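# Park the bicycle upright in the floor rack

## Task

Get the bike into the floor rack: one wheel sits in the slot near its closed end and the kickstand is fully raised. When you finish, the bike must be motionless and touched by nothing except the rack (no wall, furniture or loose object). The rack is loose on the floor and can slide. The bike must not fall or end up leaning; either one means failure.

## Robot and tools

ROBOT. TidyBot++: a wheeled base (0.54 m long, 0.50 m wide, 0.38 m tall) on four driven casters carrying a single seven-joint arm with a two-finger gripper. There is only one arm, so every arm argument refers to it. The shoulder sits 0.12 m ahead of the base centre and 0.68 m above the floor. Links: upper arm 0.42 m, forearm 0.31 m, hand 0.31 m. base_camera is fixed on the front of the base, looking forward and down (image 644x364). wrist_camera rides on the hand and looks along it (image 644x476, fisheye). The arm starts folded with the hand pointing down. At random moments something may briefly pull on a held part or nudge a loose object.

FRAMES. Base frame, in metres: origin on the floor beneath the base centre, x forward, y left, z up. hand_pose uses this frame and marks the point between the finger pads. The hand's own z axis runs out along the fingers, and the fingers close along its y axis. The odometry frame is the base frame as it was at scene start. base_odometry gives x, y and heading there, with heading in rad, left positive, from -3.142 to 3.142. It is built from wheel rotation, so slip is counted as motion, and it drifts a few cm over many moves. base_tilt is in degrees, with forward and right positive.

move. Runs one action, and its motions start together.
- base: an object of relative offsets from where the base last reported itself, not a pose. translate_m is forward + (-2 to 2 m). strafe_m is left + (-2 to 2 m). rotate_rad is counter-clockwise seen from above + (-6.3 to 6.3 rad). translate and strafe drive a straight line along the axes the base had when the command began.
- joints: an object of absolute targets, one number each. joint_1_rad to joint_7_rad are in radians and gripper_pos runs 0 (open, gap about 85 mm) to 1 (closed). Limits: joint_2_rad ±2.249, joint_4_rad ±2.579, joint_6_rad ±2.099. Joints 1, 3, 5 and 7 are unlimited but turn the short way, so step under half a turn. Signs: joint_1_rad + is clockwise from above, the reverse of rotate_rad. joint_2_rad 0 is upper arm vertical and + leans forward. With joint_3_rad near 3.14, a negative joint_4_rad bends the forearm forward and a negative joint_6_rad bends the hand forward. With the hand pointing down, joint_7_rad + turns it counter-clockwise from above, and at 1.57 the fingers open toward left and right. Done tolerances are ±0.039 for joints 1-4, ±0.095 for joints 5-7 and ±0.03 for the gripper.
- target: one list of seven numbers [x, y, z, qw, qx, qy, qz]. It is an absolute hand pose in the base frame, in metres plus a unit quaternion. Alongside it, joints may contain only gripper_pos.
- speeds: caps for this action only. translate_m and strafe_m take 0.05-0.5 m/s and rotate_rad takes 0.1-1.57 rad/s. For a combined translate and strafe, give the cap under one key only.
- cameras: a list drawn from base_camera, wrist_camera and all. Leaving it out gives all, and [] gives none.
- blocking: true or left out waits until everything rests. false returns in about 0.5 s while motion continues; check it with wait(0) and the "earlier move" line.
An action lasts at most 15 s, and a base move times out after 14 s. Unknown keys make a call invalid, and out-of-range values get it refused.

Other tools. wait(seconds 0-10, cameras) commands nothing and returns the state. stop(cameras) brakes everything that is still running. zoom_image(camera, region [x0, y0, x1, y1]) takes pixels from the top-left of the latest image, at most 504x504. read_manual gives only licence text. finished_scene(scene) takes the current scene number, ends the scene for good and judges the result without the robot's help.

RESULTS. base_status, joint_status and hand_status may read moving, done, off_target (resting short and maybe still pushing), contact_stop, time_out, not_followed, torque_fault or limit_stop_at_motor_heat. The "move" line summarises them. hand_status is done within 10 mm and 2 degrees, and off_target within about 3 cm is normal. To correct, add (wanted - hand_pose) to the last target. hand_target is where the commanded joints would place the hand. To hold still, resend hand_target rather than hand_pose. joint_positions, motor_effort (% of max, last action's peak in brackets) and Motor temperatures are also reported. on_its_own lists uncommanded behaviour. The "pictures" line gives the image order. "joint command not followed" or "pose unreachable" means a safety check withheld the arm, "ARM HIT" means a hard self or base hit, and MOTOR HOT means 60 °C is reached. An unplanned stop (contact_stop, time_out, refusal, torque fault) cancels later move, wait and finished_scene calls in the same reply.

CAUTIONS.
- Tipping: if the arm snags something above about 0.6 m while the base drives, or pushes or pulls sideways with the hand raised, the robot can tip. Reaching far out from folded, or swinging a stretched arm, can do the same. Back off or retract to right a lean.
- The arm never steers around obstacles and keeps pushing when blocked. A blocked base shoves hard until it times out. Go slowly near the rack and bike, because the rack slides.
- Torque fault: a joint sensor above 104.5 N m (joints 1-4) or 51.3 N m (joints 5-7) freezes the arm for 10 s. The base keeps running.
- Heat: holding loads, stretching out or pushing at unreachable poses warms the motors. At 75 °C the arm sags for 30-60 s or more.
- Loads sag the arm. Never command a joint to its current reading while holding something. Closed fingers squeeze with 100-150 N.
- Avoid drops, releasing a moving part, slams, hard gripping of something still resting on a support, and excessive force or twist on the gripper.
- Before finishing, release the bike and move clear. It must stand upright, still, stand raised, wheel deep in the slot, touching only the rack.

Each tool is called after "Request:" by a JSON object that holds its "api" and its "payload", one argument or row to a line.

## Session

Request:
{"api": "move", "payload": {

}}

Scene clock: 0.00 s.
Motor temperatures (°C): [38 35 34 39 38 51 44]
base_odometry: x=+0.000 y=+0.000 heading=+0.000
base_tilt: forward=+0.0 right=+0.6
base_status: not commanded
joint_positions: joint_1_rad=+0.018 joint_2_rad=-0.322 joint_3_rad=+3.139 joint_4_rad=-2.542 joint_5_rad=+0.018 joint_6_rad=-0.861 joint_7_rad=+1.593 gripper_pos=+0.000
joint_status: not commanded
motor_effort: joint_1_rad=+0 joint_2_rad=-1 joint_3_rad=+1 joint_4_rad=+14 joint_5_rad=-2 joint_6_rad=+1 joint_7_rad=+1
hand_pose: x=+0.2550 y=-0.0050 z=+0.5801 quat_wxyz=(+0.008, +0.999, +0.009, +0.030) (m; base frame)
hand_target: x=+0.2549 y=-0.0050 z=+0.5801 quat_wxyz=(+0.008, +0.999, +0.009, +0.030) (m; base frame)
hand_status: not commanded
pictures: base_camera, wrist_camera

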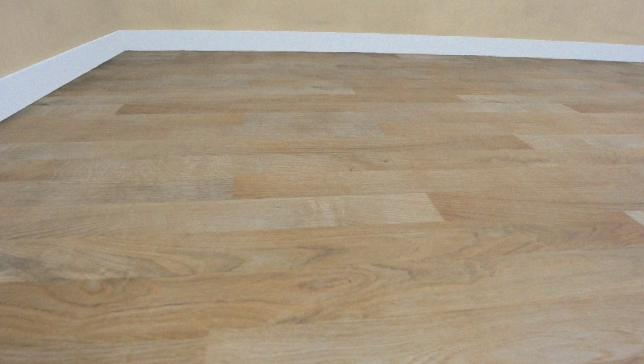

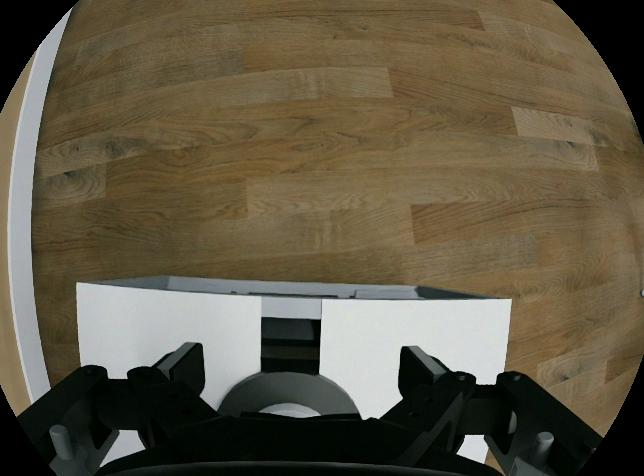

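Request:
{"api": "move", "payload": {
  "base": {"rotate_rad": -0.9}
}}

Request:
{"api": "move", "payload": {
  "base": {"rotate_rad": -0.9}
}}

Request:
{"api": "move", "payload": {
  "base": {"rotate_rad": -0.9}
}}

Scene clock: 1.93 s.
Motor temperatures (°C): [38 35 34 39 38 51 44]
move: done
base_odometry: x=+0.000 y=+0.000 heading=-0.900
base_tilt: forward=+0.0 right=+0.6
base_status: done
joint_positions: joint_1_rad=+0.018 joint_2_rad=-0.322 joint_3_rad=+3.139 joint_4_rad=-2.542 joint_5_rad=+0.018 joint_6_rad=-0.861 joint_7_rad=+1.593 gripper_pos=+0.000
joint_status: not commanded
motor_effort: joint_1_rad=+0(1) joint_2_rad=-1(1) joint_3_rad=+1(1) joint_4_rad=+14(14) joint_5_rad=-1(2) joint_6_rad=+1(1) joint_7_rad=+1(1)
hand_pose: x=+0.2550 y=-0.0050 z=+0.5801 quat_wxyz=(+0.008, +0.999, +0.009, +0.030) (m; base frame)
hand_target: x=+0.2549 y=-0.0050 z=+0.5801 quat_wxyz=(+0.008, +0.999, +0.009, +0.030) (m; base frame)
hand_status: not commanded
pictures: base_camera, wrist_camera

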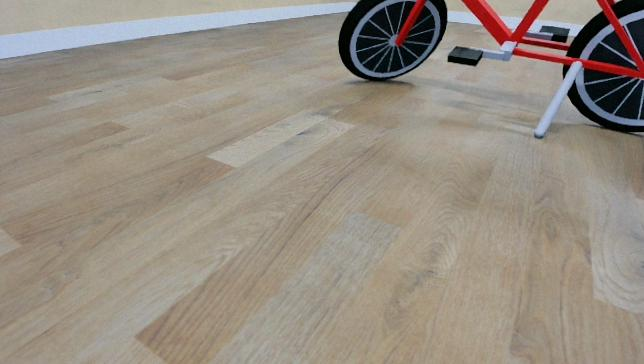

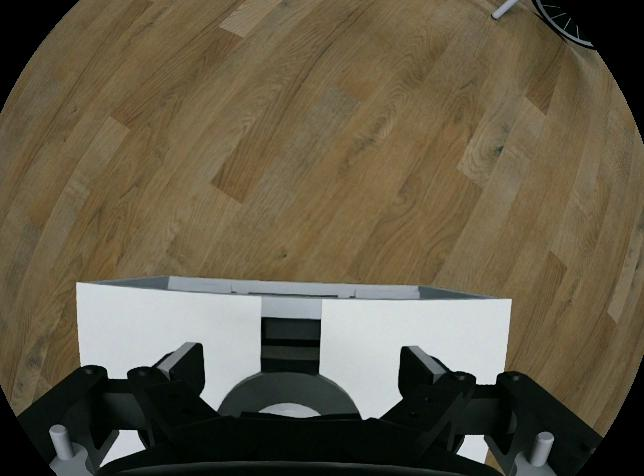

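Scene clock: 3.73 s.
Motor temperatures (°C): [38 35 34 39 38 51 44]
move: done
base_odometry: x=+0.000 y=+0.000 heading=-1.799
base_tilt: forward=+0.0 right=+0.6
base_status: done
joint_positions: joint_1_rad=+0.018 joint_2_rad=-0.322 joint_3_rad=+3.139 joint_4_rad=-2.542 joint_5_rad=+0.018 joint_6_rad=-0.861 joint_7_rad=+1.593 gripper_pos=+0.000
joint_status: not commanded
motor_effort: joint_1_rad=+0(1) joint_2_rad=-1(1) joint_3_rad=+1(1) joint_4_rad=+14(14) joint_5_rad=-1(3) joint_6_rad=+1(1) joint_7_rad=+1(1)
hand_pose: x=+0.2550 y=-0.0050 z=+0.5801 quat_wxyz=(+0.008, +0.999, +0.009, +0.030) (m; base frame)
hand_target: x=+0.2549 y=-0.0050 z=+0.5801 quat_wxyz=(+0.008, +0.999, +0.009, +0.030) (m; base frame)
hand_status: not commanded
pictures: base_camera, wrist_camera

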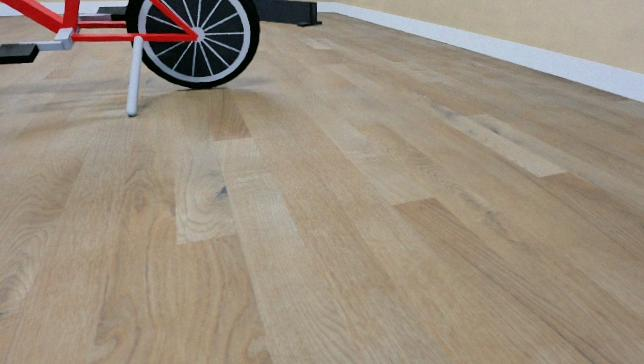

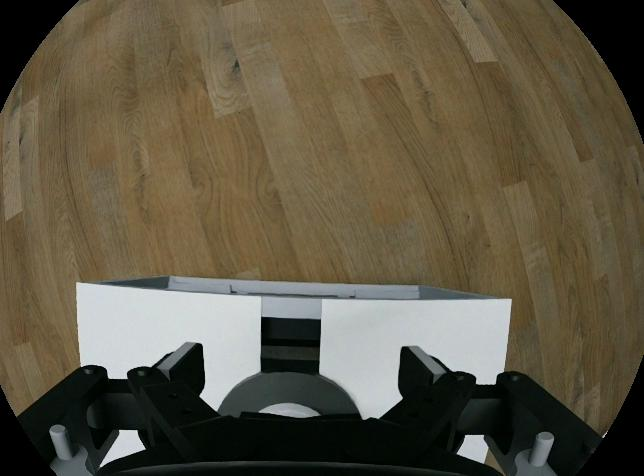

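Scene clock: 5.53 s.
Motor temperatures (°C): [38 35 34 39 38 51 44]
move: done
base_odometry: x=+0.000 y=+0.000 heading=-2.699
base_tilt: forward=+0.0 right=+0.6
base_status: done
joint_positions: joint_1_rad=+0.018 joint_2_rad=-0.322 joint_3_rad=+3.139 joint_4_rad=-2.542 joint_5_rad=+0.018 joint_6_rad=-0.861 joint_7_rad=+1.593 gripper_pos=+0.000
joint_status: not commanded
motor_effort: joint_1_rad=+0(1) joint_2_rad=-1(1) joint_3_rad=+0(1) joint_4_rad=+14(14) joint_5_rad=-1(2) joint_6_rad=+1(1) joint_7_rad=+1(1)
hand_pose: x=+0.2550 y=-0.0050 z=+0.5801 quat_wxyz=(+0.008, +0.999, +0.009, +0.030) (m; base frame)
hand_target: x=+0.2549 y=-0.0050 z=+0.5801 quat_wxyz=(+0.008, +0.999, +0.009, +0.030) (m; base frame)
hand_status: not commanded
pictures: base_camera, wrist_camera

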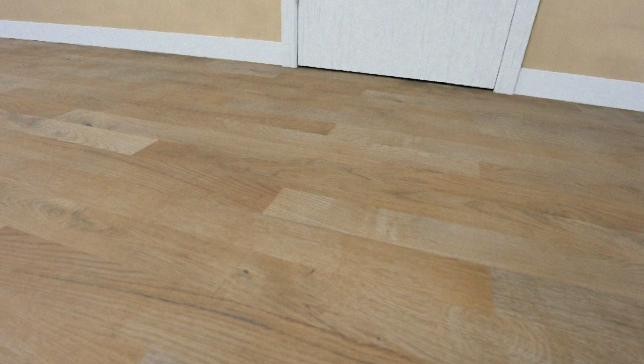

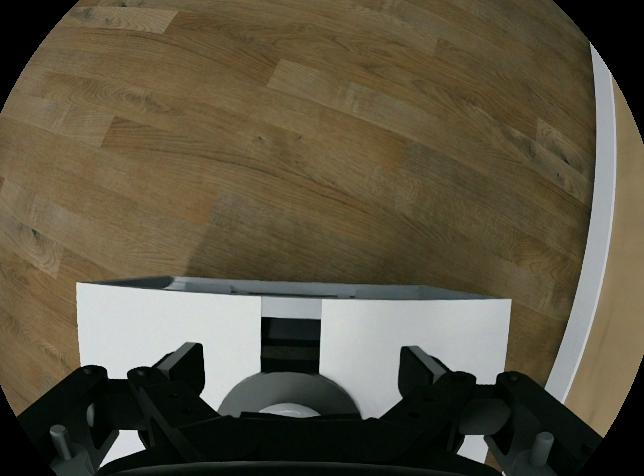

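Request:
{"api": "move", "payload": {
  "base": {"rotate_rad": 1.35},
  "joints": {"joint_1_rad":0,"joint_2_rad":-0.2,"joint_3_rad":3.14,"joint_4_rad":-1.5,"joint_5_rad":0,"joint_6_rad":-0.8,"joint_7_rad":1.57}
}}

Scene clock: 8.03 s.
Motor temperatures (°C): [38 35 34 39 38 51 44]
move: done
base_odometry: x=+0.000 y=+0.000 heading=-1.349
base_tilt: forward=+0.0 right=+0.6
base_status: done
joint_positions: joint_1_rad=+0.012 joint_2_rad=-0.227 joint_3_rad=+3.139 joint_4_rad=-1.509 joint_5_rad=+0.018 joint_6_rad=-0.838 joint_7_rad=+1.593 gripper_pos=+0.000
joint_status: all done
motor_effort: joint_1_rad=+0(2) joint_2_rad=-11(12) joint_3_rad=+0(2) joint_4_rad=+21(21) joint_5_rad=-1(3) joint_6_rad=+7(8) joint_7_rad=+1(2)
hand_pose: x=+0.5912 y=-0.0074 z=+1.0189 quat_wxyz=(+0.017, +0.872, +0.007, +0.489) (m; base frame)
hand_target: x=+0.6070 y=+0.0022 z=+1.0211 quat_wxyz=(+0.000, +0.867, +0.000, +0.498) (m; base frame)
hand_status: not commanded
pictures: base_camera, wrist_camera
camera_calibration:
wrist_camera: T_world_to_cam=[[-0.0107379, -0.998218, 0.0587057, -0.0673184], [-0.556779, -0.0427975, -0.829558, 1.22876], [0.830591, -0.0415938, -0.555327, 0.216207], [0, 0, 0, 1]] pos_world=[0.503848, -0.00561751, 1.14335]

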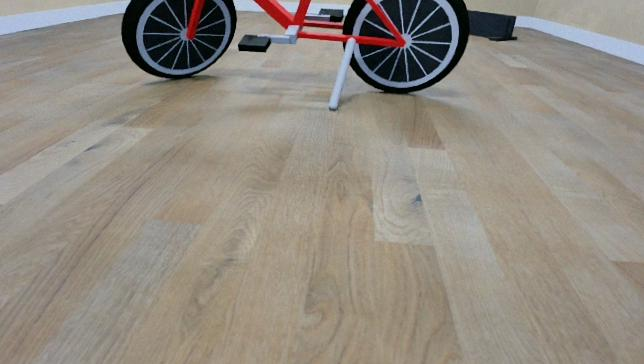

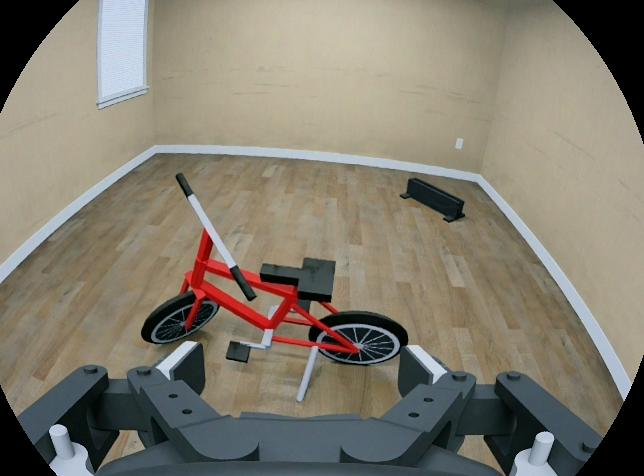

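Request:
{"api": "zoom_image", "payload": {
  "camera": "wrist_camera",
  "region": [120, 150, 480, 420]
}}

Request:
{"api": "zoom_image", "payload": {
  "camera": "wrist_camera",
  "region": [380, 150, 500, 240]
}}

Request:
{"api": "zoom_image", "payload": {
  "camera": "base_camera",
  "region": [100, 0, 540, 120]
}}

Scaled by 1.400.

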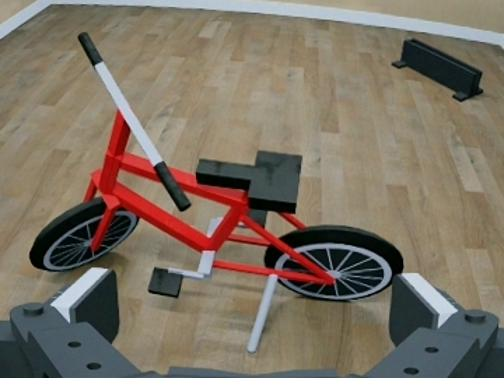

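Scaled by 4.200.

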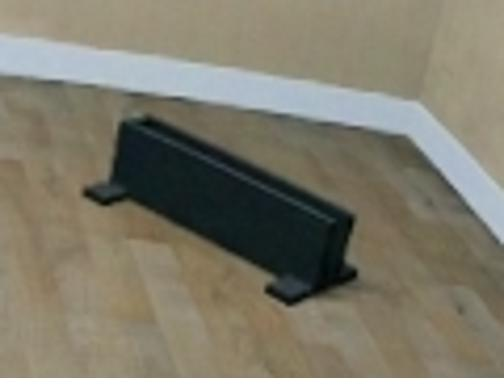

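Scaled by 1.145.

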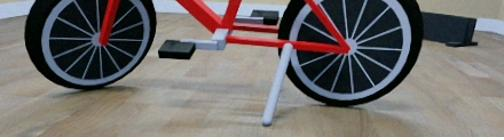

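Request:
{"api": "move", "payload": {
  "base": {"rotate_rad": -0.9},
  "cameras": ["wrist_camera"]
}}

Scene clock: 10.83 s.
Motor temperatures (°C): [38 35 34 39 38 51 44]
move: done
base_odometry: x=+0.000 y=+0.000 heading=-2.249
base_tilt: forward=+0.0 right=+0.6
base_status: done
joint_positions: joint_1_rad=+0.009 joint_2_rad=-0.220 joint_3_rad=+3.143 joint_4_rad=-1.509 joint_5_rad=+0.018 joint_6_rad=-0.836 joint_7_rad=+1.593 gripper_pos=+0.000
joint_status: not commanded
motor_effort: joint_1_rad=+0(2) joint_2_rad=-11(13) joint_3_rad=+0(2) joint_4_rad=+21(21) joint_5_rad=-2(3) joint_6_rad=+7(8) joint_7_rad=+1(1)
hand_pose: x=+0.5938 y=-0.0078 z=+1.0164 quat_wxyz=(+0.017, +0.873, +0.007, +0.487) (m; base frame)
hand_target: x=+0.6070 y=+0.0022 z=+1.0211 quat_wxyz=(+0.000, +0.867, +0.000, +0.498) (m; base frame)
hand_status: not commanded
pictures: wrist_camera
camera_calibration:
wrist_camera: T_world_to_cam=[[-0.0106981, -0.998264, 0.0579222, -0.0667776], [-0.560622, -0.0419774, -0.827007, 1.22771], [0.828003, -0.0413199, -0.5592, 0.218126], [0, 0, 0, 1]] pos_world=[0.50696, -0.00611254, 1.14117]

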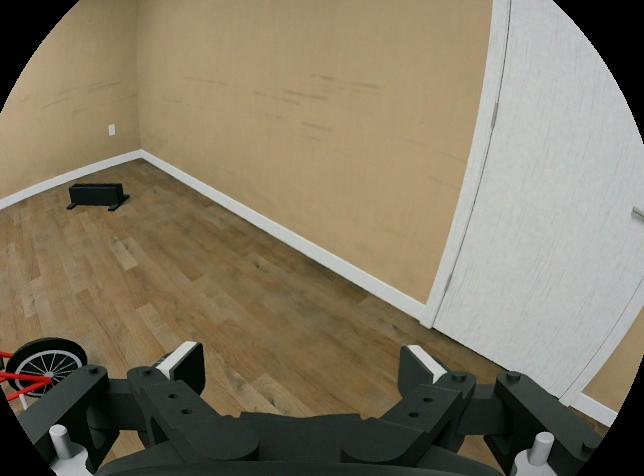

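Request:
{"api": "move", "payload": {
  "base": {"translate_m": 1.794, "strafe_m": 0.483},
  "cameras": []
}}

Request:
{"api": "move", "payload": {
  "base": {"rotate_rad": 1.0}
}}

Scene clock: 15.90 s.
Motor temperatures (°C): [38 35 34 39 38 51 44]
move: done
base_odometry: x=-0.749 y=-1.700 heading=-2.249
base_tilt: forward=+0.0 right=+0.6
base_status: done
joint_positions: joint_1_rad=+0.009 joint_2_rad=-0.209 joint_3_rad=+3.143 joint_4_rad=-1.508 joint_5_rad=+0.018 joint_6_rad=-0.834 joint_7_rad=+1.593 gripper_pos=+0.000
joint_status: not commanded
motor_effort: joint_1_rad=+0(1) joint_2_rad=-12(15) joint_3_rad=+0(1) joint_4_rad=+21(22) joint_5_rad=-1(2) joint_6_rad=+7(8) joint_7_rad=+1(1)
hand_pose: x=+0.5978 y=-0.0078 z=+1.0119 quat_wxyz=(+0.016, +0.875, +0.007, +0.483) (m; base frame)
hand_target: x=+0.6070 y=+0.0022 z=+1.0211 quat_wxyz=(+0.000, +0.867, +0.000, +0.498) (m; base frame)
hand_status: not commanded
pictures: none
No camera images: "cameras" was empty.

Scene clock: 17.83 s.
Motor temperatures (°C): [38 35 34 39 38 51 44]
move: done
base_odometry: x=-0.749 y=-1.700 heading=-1.250
base_tilt: forward=-0.1 right=+0.6
base_status: done
joint_positions: joint_1_rad=+0.005 joint_2_rad=-0.209 joint_3_rad=+3.139 joint_4_rad=-1.508 joint_5_rad=+0.018 joint_6_rad=-0.834 joint_7_rad=+1.593 gripper_pos=+0.000
joint_status: not commanded
motor_effort: joint_1_rad=+0(2) joint_2_rad=-12(14) joint_3_rad=+0(3) joint_4_rad=+21(21) joint_5_rad=-1(2) joint_6_rad=+7(7) joint_7_rad=+1(1)
hand_pose: x=+0.5978 y=-0.0041 z=+1.0119 quat_wxyz=(+0.015, +0.875, +0.011, +0.483) (m; base frame)
hand_target: x=+0.6070 y=+0.0022 z=+1.0211 quat_wxyz=(+0.000, +0.867, +0.000, +0.498) (m; base frame)
hand_status: not commanded
pictures: base_camera, wrist_camera
camera_calibration:
wrist_camera: T_world_to_cam=[[-0.00292089, -0.998269, 0.0587464, -0.0682556], [-0.567324, -0.0467232, -0.822168, 1.22559], [0.823489, -0.0357297, -0.566206, 0.222242], [0, 0, 0, 1]] pos_world=[0.512093, -0.00293336, 1.13748]

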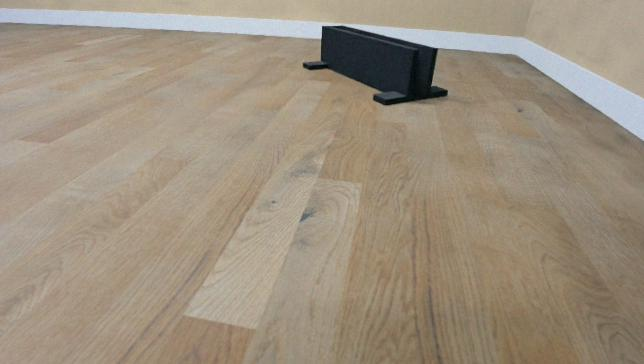

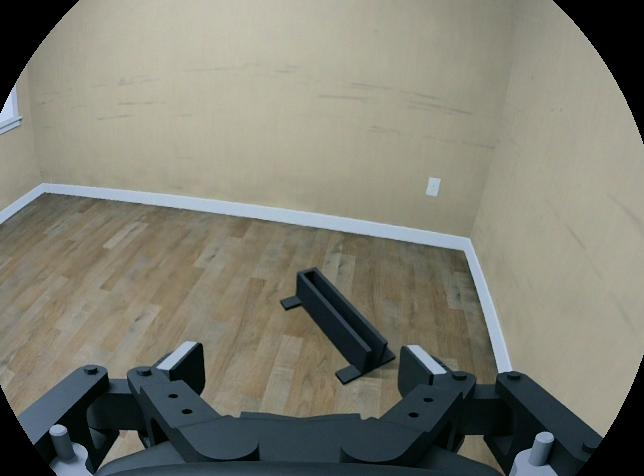

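Request:
{"api": "zoom_image", "payload": {
  "camera": "wrist_camera",
  "region": [260, 250, 420, 400]
}}

Request:
{"api": "zoom_image", "payload": {
  "camera": "base_camera",
  "region": [290, 10, 460, 120]
}}

Scaled by 3.150.

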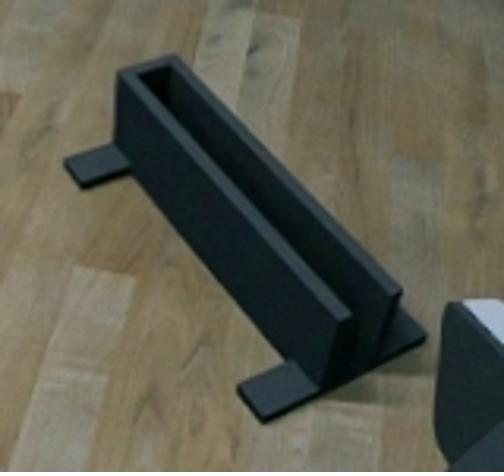

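Scaled by 2.965.

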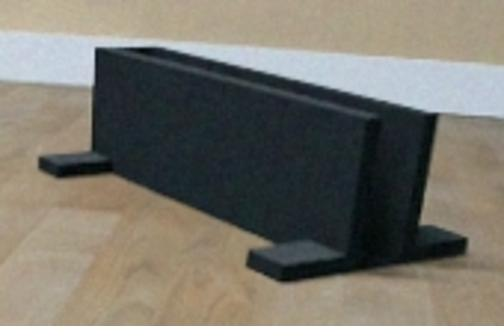

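Request:
{"api": "move", "payload": {
  "base": {"translate_m": 0.75, "strafe_m":-0.1},
  "joints": {"joint_6_rad":-1.2}
}}

Request:
{"api": "zoom_image", "payload": {
  "camera": "wrist_camera",
  "region": [200, 120, 500, 400]
}}

Scene clock: 22.20 s.
Motor temperatures (°C): [38 35 34 39 38 51 44]
move: done
base_odometry: x=-0.607 y=-2.444 heading=-1.249
base_tilt: forward=+0.0 right=+0.6
base_status: done
joint_positions: joint_1_rad=+0.005 joint_2_rad=-0.206 joint_3_rad=+3.139 joint_4_rad=-1.503 joint_5_rad=+0.018 joint_6_rad=-1.171 joint_7_rad=+1.593 gripper_pos=+0.000
joint_status: all done
motor_effort: joint_1_rad=+0(1) joint_2_rad=-11(14) joint_3_rad=+1(1) joint_4_rad=+20(22) joint_5_rad=-1(2) joint_6_rad=+5(8) joint_7_rad=+1(1)
hand_pose: x=+0.5296 y=-0.0050 z=+0.9357 quat_wxyz=(+0.013, +0.944, +0.010, +0.331) (m; base frame)
hand_target: x=+0.5246 y=+0.0021 z=+0.9289 quat_wxyz=(+0.000, +0.949, +0.000, +0.315) (m; base frame)
hand_status: not commanded
pictures: base_camera, wrist_camera
camera_calibration:
wrist_camera: T_world_to_cam=[[0.0101796, -0.998444, 0.0548312, -0.068097], [-0.806178, -0.0406354, -0.590276, 1.03371], [0.591586, -0.0381949, -0.805337, 0.581734], [0, 0, 0, 1]] pos_world=[0.489898, -0.00376675, 1.0824]

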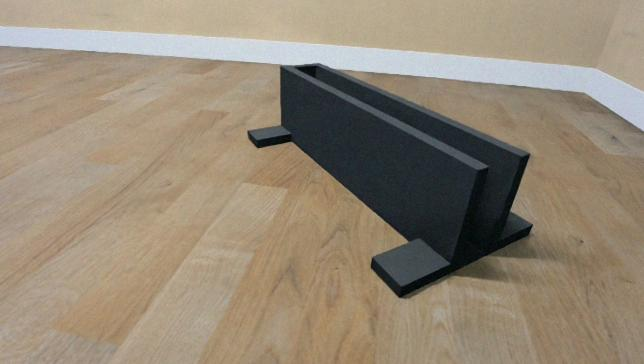

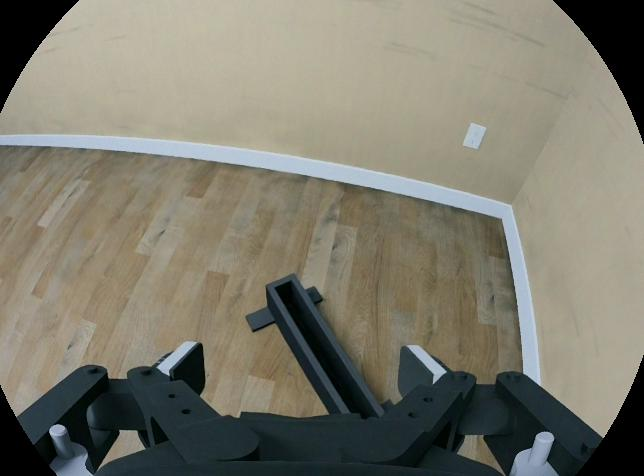

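Scaled by 1.680.

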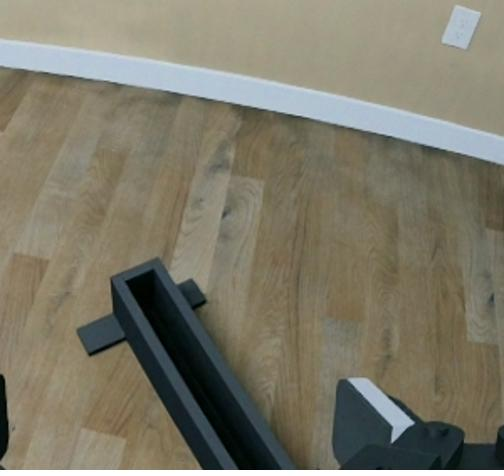

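Request:
{"api": "zoom_image", "payload": {
  "camera": "base_camera",
  "region": [360, 120, 560, 310]
}}

Request:
{"api": "zoom_image", "payload": {
  "camera": "base_camera",
  "region": [230, 50, 430, 160]
}}

Scaled by 2.520.

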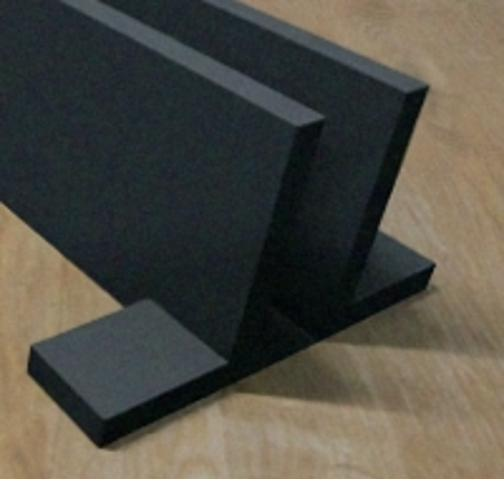

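Scaled by 2.520.

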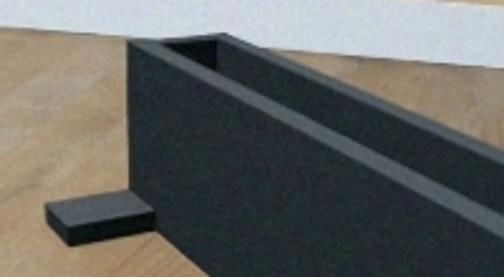

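Request:
{"api": "move", "payload": {
  "base": {"strafe_m": 0.42, "rotate_rad": -1.061},
  "cameras": []
}}

Request:
{"api": "move", "payload": {
  "base": {"translate_m": 0.25, "strafe_m": 0.487},
  "target": [0.55, 0.0, 0.45, 0, 0.7071, 0.7071, 0]
}}

Scene clock: 26.30 s.
Motor temperatures (°C): [38 35 34 39 38 51 44]
move: done
base_odometry: x=-0.208 y=-2.311 heading=-2.311
base_tilt: forward=+0.0 right=+0.6
base_status: done
joint_positions: joint_1_rad=+0.005 joint_2_rad=-0.206 joint_3_rad=+3.139 joint_4_rad=-1.503 joint_5_rad=+0.018 joint_6_rad=-1.171 joint_7_rad=+1.593 gripper_pos=+0.000
joint_status: not commanded
motor_effort: joint_1_rad=+0(2) joint_2_rad=-11(13) joint_3_rad=+0(2) joint_4_rad=+20(20) joint_5_rad=-1(3) joint_6_rad=+5(6) joint_7_rad=+1(1)
hand_pose: x=+0.5297 y=-0.0050 z=+0.9356 quat_wxyz=(+0.013, +0.944, +0.010, +0.331) (m; base frame)
hand_target: x=+0.5246 y=+0.0021 z=+0.9289 quat_wxyz=(+0.000, +0.949, +0.000, +0.315) (m; base frame)
hand_status: not commanded
pictures: none
No camera images: "cameras" was empty.

Scene clock: 28.90 s.
Motor temperatures (°C): [38 35 34 39 38 51 44]
move: off_target
base_odometry: x=-0.017 y=-2.824 heading=-2.310
base_tilt: forward=+0.0 right=+0.6
base_status: done
joint_positions: joint_1_rad=+0.243 joint_2_rad=+0.663 joint_3_rad=+2.777 joint_4_rad=-1.869 joint_5_rad=+0.324 joint_6_rad=-0.695 joint_7_rad=+2.737 gripper_pos=+0.000
joint_status: not commanded
motor_effort: joint_1_rad=+0(2) joint_2_rad=-31(34) joint_3_rad=-4(4) joint_4_rad=+10(20) joint_5_rad=-1(2) joint_6_rad=+0(6) joint_7_rad=+0(1)
hand_pose: x=+0.5439 y=+0.0079 z=+0.4596 quat_wxyz=(-0.014, +0.740, +0.672, -0.005) (m; base frame)
hand_target: x=+0.5500 y=+0.0000 z=+0.4500 quat_wxyz=(+0.000, +0.707, +0.707, +0.000) (m; base frame)
hand_status: off_target (0.014 m and 5.8 deg from the pose sent, 0.486 m and 95.2 deg at the start)
pictures: base_camera, wrist_camera
camera_calibration:
wrist_camera: T_world_to_cam=[[0.996618, -0.0815745, -0.00995638, -0.543288], [-0.0812537, -0.996265, 0.029228, 0.0933004], [-0.0123035, -0.0283202, -0.999523, 0.608038], [0, 0, 0, 1]] pos_world=[0.556512, 0.0658531, 0.599612]

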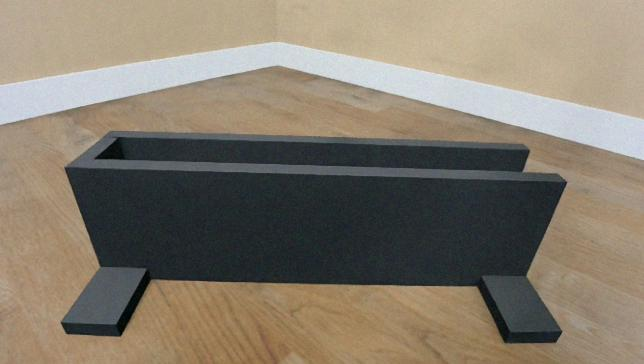

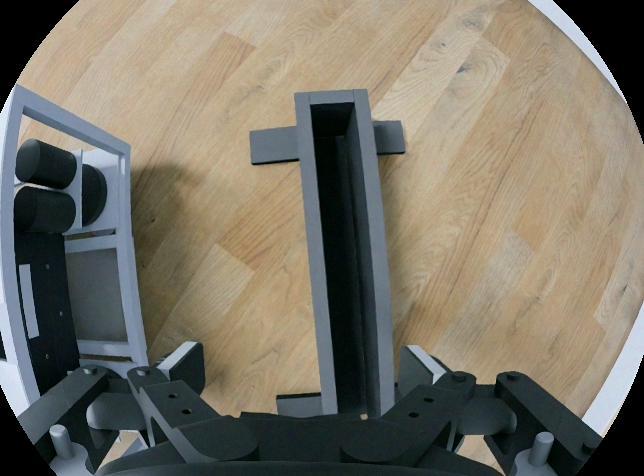

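Request:
{"api": "move", "payload": {
  "target": [0.569, 0.005, 0.27, 0, 0.7071, 0.7071, 0],
  "joints": {"gripper_pos": 0.5}
}}

Scene clock: 30.87 s.
Motor temperatures (°C): [38 35 34 39 38 51 44]
move: off_target
base_odometry: x=-0.017 y=-2.824 heading=-2.310
base_tilt: forward=+0.0 right=+0.6
base_status: not commanded
joint_positions: joint_1_rad=+0.165 joint_2_rad=+1.075 joint_3_rad=+2.892 joint_4_rad=-1.817 joint_5_rad=+0.611 joint_6_rad=-0.373 joint_7_rad=+2.570 gripper_pos=+0.500
joint_status: all done
motor_effort: joint_1_rad=+0(1) joint_2_rad=-37(39) joint_3_rad=-4(5) joint_4_rad=+4(10) joint_5_rad=-2(2) joint_6_rad=+0(1) joint_7_rad=+1(1)
hand_pose: x=+0.5530 y=+0.0057 z=+0.2777 quat_wxyz=(-0.020, +0.717, +0.697, -0.013) (m; base frame)
hand_target: x=+0.5690 y=+0.0050 z=+0.2700 quat_wxyz=(+0.000, +0.707, +0.707, +0.000) (m; base frame)
hand_status: off_target (0.018 m and 3.1 deg from the pose sent, 0.191 m and 5.8 deg at the start)
pictures: base_camera, wrist_camera
camera_calibration:
wrist_camera: T_world_to_cam=[[0.999518, -0.0132648, -0.0280569, -0.551345], [-0.0123784, -0.999426, 0.0315355, 0.0584147], [-0.0284591, -0.031173, -0.999109, 0.435099], [0, 0, 0, 1]] pos_world=[0.564185, 0.064631, 0.4174]

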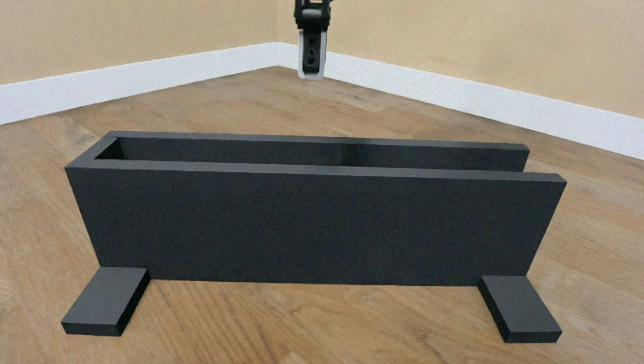

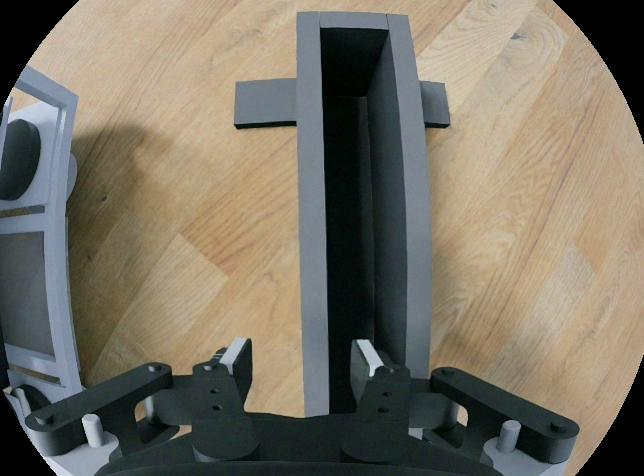

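Request:
{"api": "move", "payload": {
  "target": [0.573, 0.005, 0.19, 0, 0.7071, 0.7071, 0]
}}

Scene clock: 32.57 s.
Motor temperatures (°C): [38 35 34 39 38 51 44]
move: off_target
base_odometry: x=-0.017 y=-2.824 heading=-2.310
base_tilt: forward=+0.0 right=+0.6
base_status: not commanded
joint_positions: joint_1_rad=+0.119 joint_2_rad=+1.262 joint_3_rad=+2.964 joint_4_rad=-1.718 joint_5_rad=+0.673 joint_6_rad=-0.269 joint_7_rad=+2.509 gripper_pos=+0.500
joint_status: not commanded
motor_effort: joint_1_rad=+0(1) joint_2_rad=-39(41) joint_3_rad=-4(4) joint_4_rad=+2(5) joint_5_rad=-2(2) joint_6_rad=+0(1) joint_7_rad=+1(1)
hand_pose: x=+0.5576 y=+0.0035 z=+0.1953 quat_wxyz=(-0.017, +0.719, +0.694, -0.014) (m; base frame)
hand_target: x=+0.5730 y=+0.0050 z=+0.1900 quat_wxyz=(+0.000, +0.707, +0.707, +0.000) (m; base frame)
hand_status: off_target (0.016 m and 3.3 deg from the pose sent, 0.090 m and 3.1 deg at the start)
pictures: base_camera, wrist_camera
camera_calibration:
wrist_camera: T_world_to_cam=[[0.999423, -0.019773, -0.0276186, -0.558223], [-0.0187404, -0.999134, 0.0371591, 0.061349], [-0.0283294, -0.0366201, -0.998928, 0.352801], [0, 0, 0, 1]] pos_world=[0.569046, 0.0631777, 0.334726]

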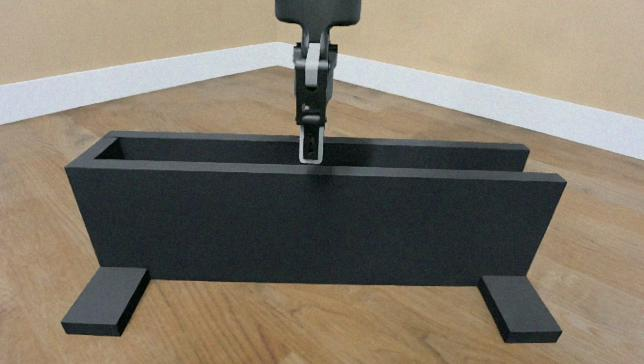

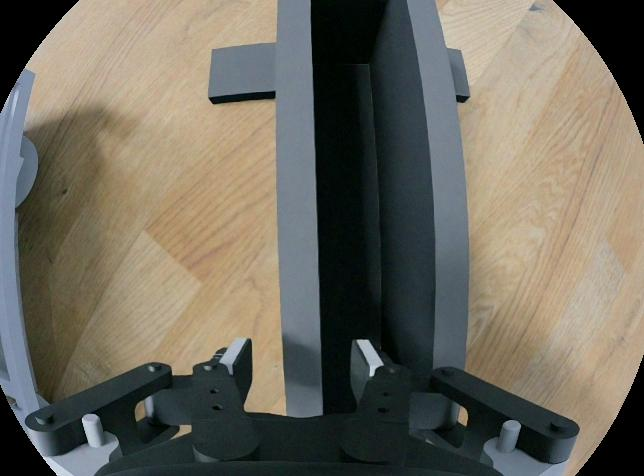

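Request:
{"api": "move", "payload": {
  "target": [0.573, 0.005, 0.13, 0, 0.7071, 0.7071, 0]
}}

Request:
{"api": "move", "payload": {
  "joints": {"gripper_pos": 0.9}
}}

Scene clock: 34.87 s.
Motor temperatures (°C): [38 36 34 39 38 51 44]
move: off_target
base_odometry: x=-0.017 y=-2.824 heading=-2.310
base_tilt: forward=+0.0 right=+0.6
base_status: not commanded
joint_positions: joint_1_rad=+0.091 joint_2_rad=+1.314 joint_3_rad=+2.995 joint_4_rad=-1.662 joint_5_rad=+0.689 joint_6_rad=-0.238 joint_7_rad=+2.482 gripper_pos=+0.500
joint_status: not commanded
motor_effort: joint_1_rad=+0(2) joint_2_rad=-22(39) joint_3_rad=-2(5) joint_4_rad=+12(17) joint_5_rad=+0(2) joint_6_rad=+10(15) joint_7_rad=+1(1)
hand_pose: x=+0.5732 y=+0.0025 z=+0.1726 quat_wxyz=(-0.003, +0.720, +0.694, -0.009) (m; base frame)
hand_target: x=+0.5730 y=+0.0050 z=+0.1300 quat_wxyz=(+0.000, +0.707, +0.707, +0.000) (m; base frame)
hand_status: off_target (0.043 m and 2.3 deg from the pose sent, 0.067 m and 3.3 deg at the start)
pictures: base_camera, wrist_camera
camera_calibration:
wrist_camera: T_world_to_cam=[[0.999784, -0.0207575, 0.000508241, -0.579604], [-0.0207571, -0.998557, 0.0495344, 0.0605012], [-0.000520701, -0.0495343, -0.998772, 0.314499], [0, 0, 0, 1]] pos_world=[0.580899, 0.0639613, 0.31141]

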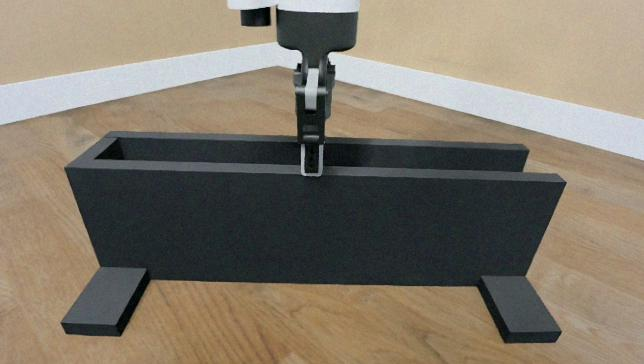

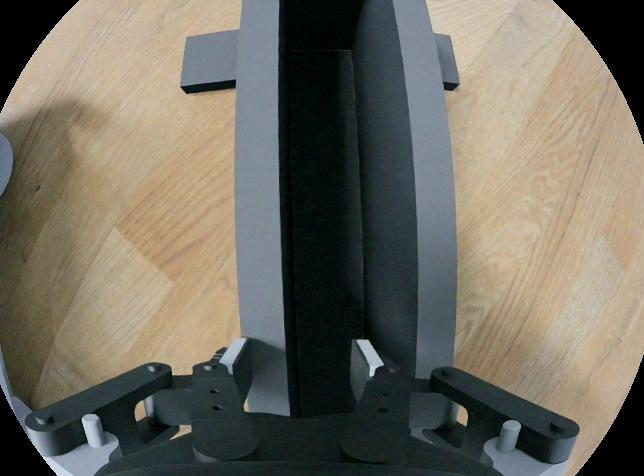

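Scene clock: 35.63 s.
Motor temperatures (°C): [38 36 34 39 38 51 44]
move: done
base_odometry: x=-0.017 y=-2.824 heading=-2.310
base_tilt: forward=+0.0 right=+0.6
base_status: not commanded
joint_positions: joint_1_rad=+0.090 joint_2_rad=+1.307 joint_3_rad=+2.995 joint_4_rad=-1.685 joint_5_rad=+0.689 joint_6_rad=-0.241 joint_7_rad=+2.482 gripper_pos=+0.899
joint_status: all done
motor_effort: joint_1_rad=+0(1) joint_2_rad=-19(25) joint_3_rad=+0(2) joint_4_rad=+15(20) joint_5_rad=+1(2) joint_6_rad=+11(16) joint_7_rad=+0(1)
hand_pose: x=+0.5620 y=+0.0031 z=+0.1748 quat_wxyz=(-0.009, +0.718, +0.696, -0.016) (m; base frame)
hand_target: x=+0.5730 y=+0.0050 z=+0.1300 quat_wxyz=(+0.000, +0.707, +0.707, +0.000) (m; base frame)
hand_status: not commanded
pictures: base_camera, wrist_camera
camera_calibration:
wrist_camera: T_world_to_cam=[[0.999722, -0.0161272, -0.0172135, -0.565207], [-0.0152294, -0.998579, 0.051075, 0.0573147], [-0.0180127, -0.0507987, -0.998546, 0.326543], [0, 0, 0, 1]] pos_world=[0.571804, 0.064706, 0.313412]

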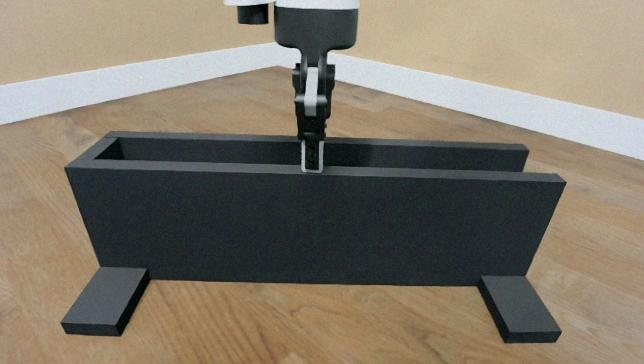

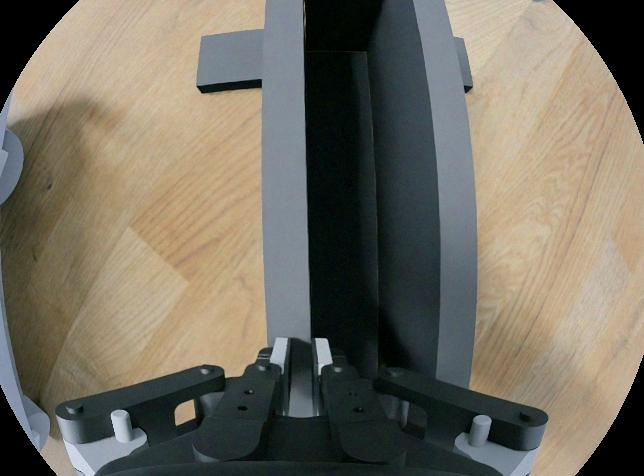

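Request:
{"api": "move", "payload": {
  "target": [0.566, 0.005, 0.20, 0, 0.7071, 0.7071, 0],
  "joints": {"gripper_pos": 0.38}
}}

Scene clock: 37.90 s.
Motor temperatures (°C): [38 36 34 39 38 51 44]
move: off_target
base_odometry: x=-0.017 y=-2.824 heading=-2.310
base_tilt: forward=+0.0 right=+0.6
base_status: not commanded
joint_positions: joint_1_rad=+0.090 joint_2_rad=+1.267 joint_3_rad=+2.996 joint_4_rad=-1.738 joint_5_rad=+0.697 joint_6_rad=-0.207 joint_7_rad=+2.482 gripper_pos=+0.380
joint_status: all done
motor_effort: joint_1_rad=+0(2) joint_2_rad=-38(41) joint_3_rad=-4(5) joint_4_rad=+2(15) joint_5_rad=-2(2) joint_6_rad=+0(12) joint_7_rad=+1(1)
hand_pose: x=+0.5579 y=+0.0085 z=+0.1899 quat_wxyz=(-0.009, +0.713, +0.701, -0.004) (m; base frame)
hand_target: x=+0.5660 y=+0.0050 z=+0.2000 quat_wxyz=(+0.000, +0.707, +0.707, +0.000) (m; base frame)
hand_status: off_target (0.013 m and 1.5 deg from the pose sent, 0.026 m and 2.7 deg at the start)
pictures: base_camera, wrist_camera
camera_calibration:
wrist_camera: T_world_to_cam=[[0.999996, -0.00198004, -0.00179623, -0.563961], [-0.00191823, -0.999427, 0.0337803, 0.0577295], [-0.00186209, -0.0337767, -0.999428, 0.332804], [0, 0, 0, 1]] pos_world=[0.564689, 0.0678208, 0.32965]

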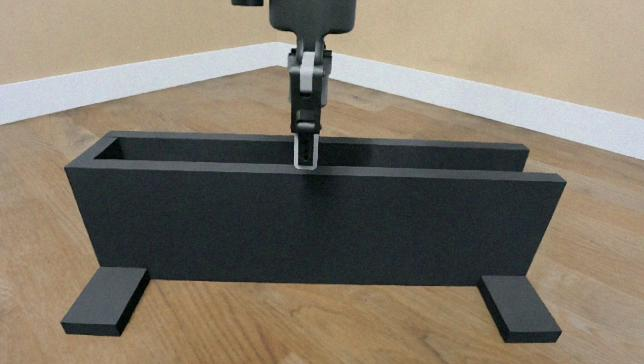

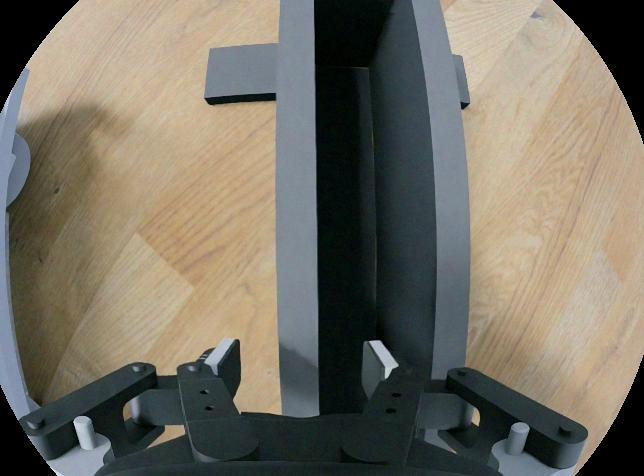

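Request:
{"api": "move", "payload": {
  "target": [0.562, 0.005, 0.165, 0, 0.7071, 0.7071, 0]
}}

Scene clock: 38.83 s.
Motor temperatures (°C): [38 36 34 39 38 51 44]
move: off_target
base_odometry: x=-0.017 y=-2.824 heading=-2.310
base_tilt: forward=+0.0 right=+0.6
base_status: not commanded
joint_positions: joint_1_rad=+0.085 joint_2_rad=+1.307 joint_3_rad=+3.015 joint_4_rad=-1.716 joint_5_rad=+0.707 joint_6_rad=-0.188 joint_7_rad=+2.460 gripper_pos=+0.380
joint_status: not commanded
motor_effort: joint_1_rad=+0(1) joint_2_rad=-38(40) joint_3_rad=-3(4) joint_4_rad=+2(3) joint_5_rad=-2(2) joint_6_rad=+0(0) joint_7_rad=+1(1)
hand_pose: x=+0.5555 y=+0.0034 z=+0.1721 quat_wxyz=(-0.009, +0.719, +0.695, -0.008) (m; base frame)
hand_target: x=+0.5620 y=+0.0050 z=+0.1650 quat_wxyz=(+0.000, +0.707, +0.707, +0.000) (m; base frame)
hand_status: off_target (0.010 m and 2.3 deg from the pose sent, 0.025 m and 1.5 deg at the start)
pictures: base_camera, wrist_camera
camera_calibration:
wrist_camera: T_world_to_cam=[[0.999828, -0.0175753, -0.0058943, -0.560806], [-0.0173259, -0.99905, 0.0399843, 0.0607196], [-0.00659144, -0.0398754, -0.999183, 0.31745], [0, 0, 0, 1]] pos_world=[0.563855, 0.063464, 0.311457]

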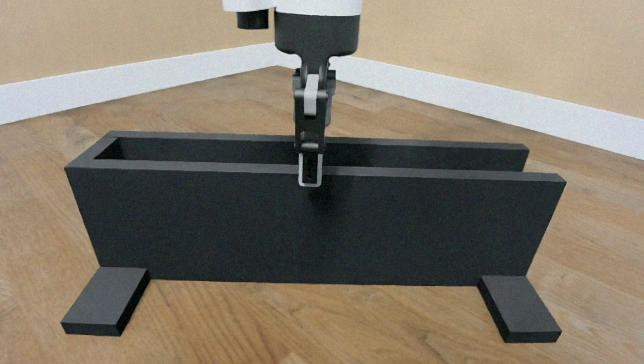

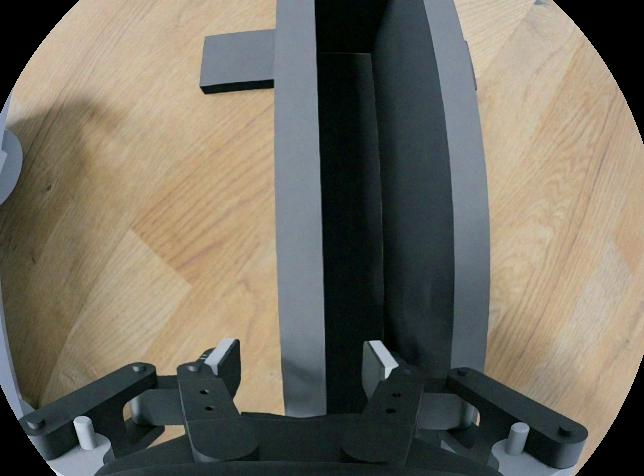

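Request:
{"api": "move", "payload": {
  "target": [0.562, 0.005, 0.13, 0, 0.7071, 0.7071, 0]
}}

Request:
{"api": "move", "payload": {
  "joints": {"gripper_pos": 0.9}
}}

Scene clock: 39.80 s.
Motor temperatures (°C): [38 36 34 39 38 51 44]
move: off_target
base_odometry: x=-0.017 y=-2.824 heading=-2.310
base_tilt: forward=+0.0 right=+0.6
base_status: not commanded
joint_positions: joint_1_rad=+0.074 joint_2_rad=+1.388 joint_3_rad=+3.034 joint_4_rad=-1.657 joint_5_rad=+0.713 joint_6_rad=-0.166 joint_7_rad=+2.447 gripper_pos=+0.380
joint_status: not commanded
motor_effort: joint_1_rad=+0(0) joint_2_rad=-38(41) joint_3_rad=-3(4) joint_4_rad=+1(2) joint_5_rad=-2(2) joint_6_rad=+0(0) joint_7_rad=+1(1)
hand_pose: x=+0.5548 y=+0.0014 z=+0.1373 quat_wxyz=(-0.009, +0.721, +0.693, -0.011) (m; base frame)
hand_target: x=+0.5620 y=+0.0050 z=+0.1300 quat_wxyz=(+0.000, +0.707, +0.707, +0.000) (m; base frame)
hand_status: off_target (0.011 m and 2.8 deg from the pose sent, 0.043 m and 2.3 deg at the start)
pictures: base_camera, wrist_camera
camera_calibration:
wrist_camera: T_world_to_cam=[[0.999645, -0.024415, -0.0106542, -0.55957], [-0.0239337, -0.998781, 0.0431745, 0.0633625], [-0.0116953, -0.0429042, -0.999011, 0.285491], [0, 0, 0, 1]] pos_world=[0.564227, 0.0618721, 0.276511]

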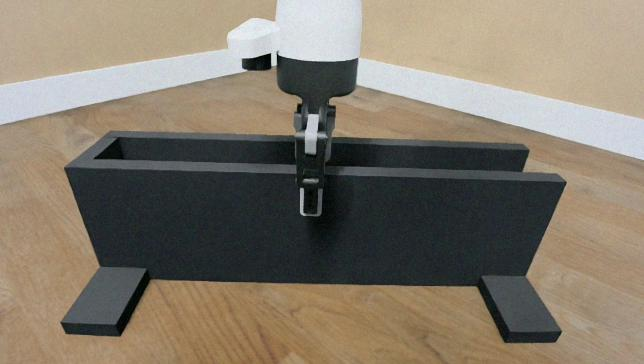

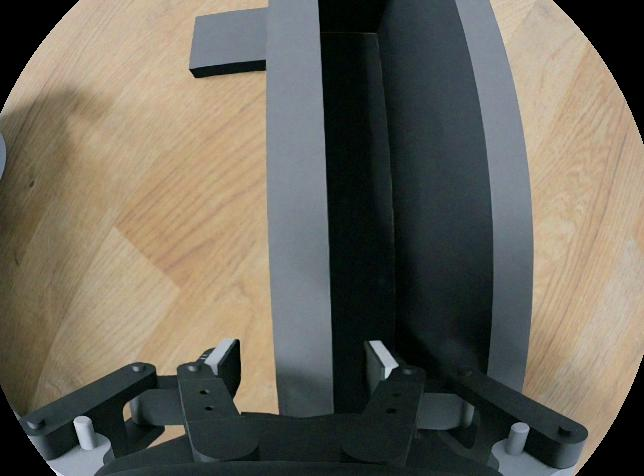

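Scene clock: 40.63 s.
Motor temperatures (°C): [38 36 34 39 38 51 44]
move: off_target
base_odometry: x=-0.017 y=-2.824 heading=-2.310
base_tilt: forward=+0.0 right=+0.6
base_status: not commanded
joint_positions: joint_1_rad=+0.072 joint_2_rad=+1.387 joint_3_rad=+3.036 joint_4_rad=-1.658 joint_5_rad=+0.727 joint_6_rad=-0.164 joint_7_rad=+2.446 gripper_pos=+0.803
joint_status: gripper_pos off_target (ended at +0.803, target +0.900)
motor_effort: joint_1_rad=+0(1) joint_2_rad=-36(39) joint_3_rad=-3(4) joint_4_rad=+3(6) joint_5_rad=-3(3) joint_6_rad=+1(3) joint_7_rad=-1(2)
hand_pose: x=+0.5556 y=+0.0014 z=+0.1376 quat_wxyz=(-0.008, +0.716, +0.698, -0.010) (m; base frame)
hand_target: x=+0.5620 y=+0.0050 z=+0.1300 quat_wxyz=(+0.000, +0.707, +0.707, +0.000) (m; base frame)
hand_status: not commanded
pictures: base_camera, wrist_camera
camera_calibration:
wrist_camera: T_world_to_cam=[[0.999925, -0.00931271, -0.00797733, -0.560916], [-0.00894549, -0.998952, 0.0448934, 0.0548495], [-0.00838705, -0.0448187, -0.99896, 0.283942], [0, 0, 0, 1]] pos_world=[0.563746, 0.0622942, 0.276709]

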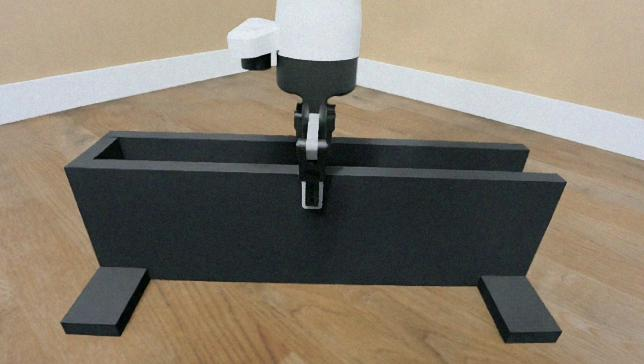

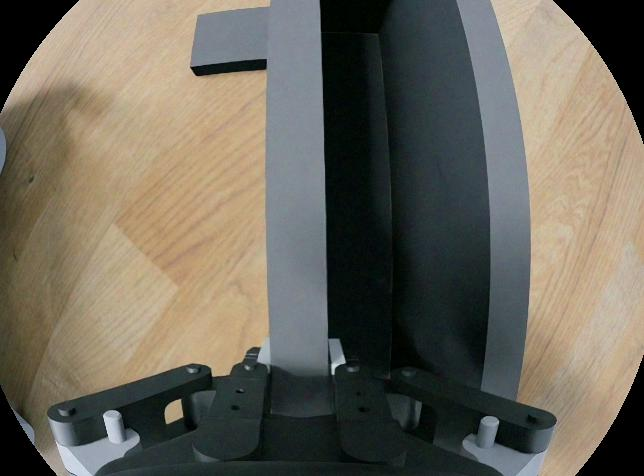

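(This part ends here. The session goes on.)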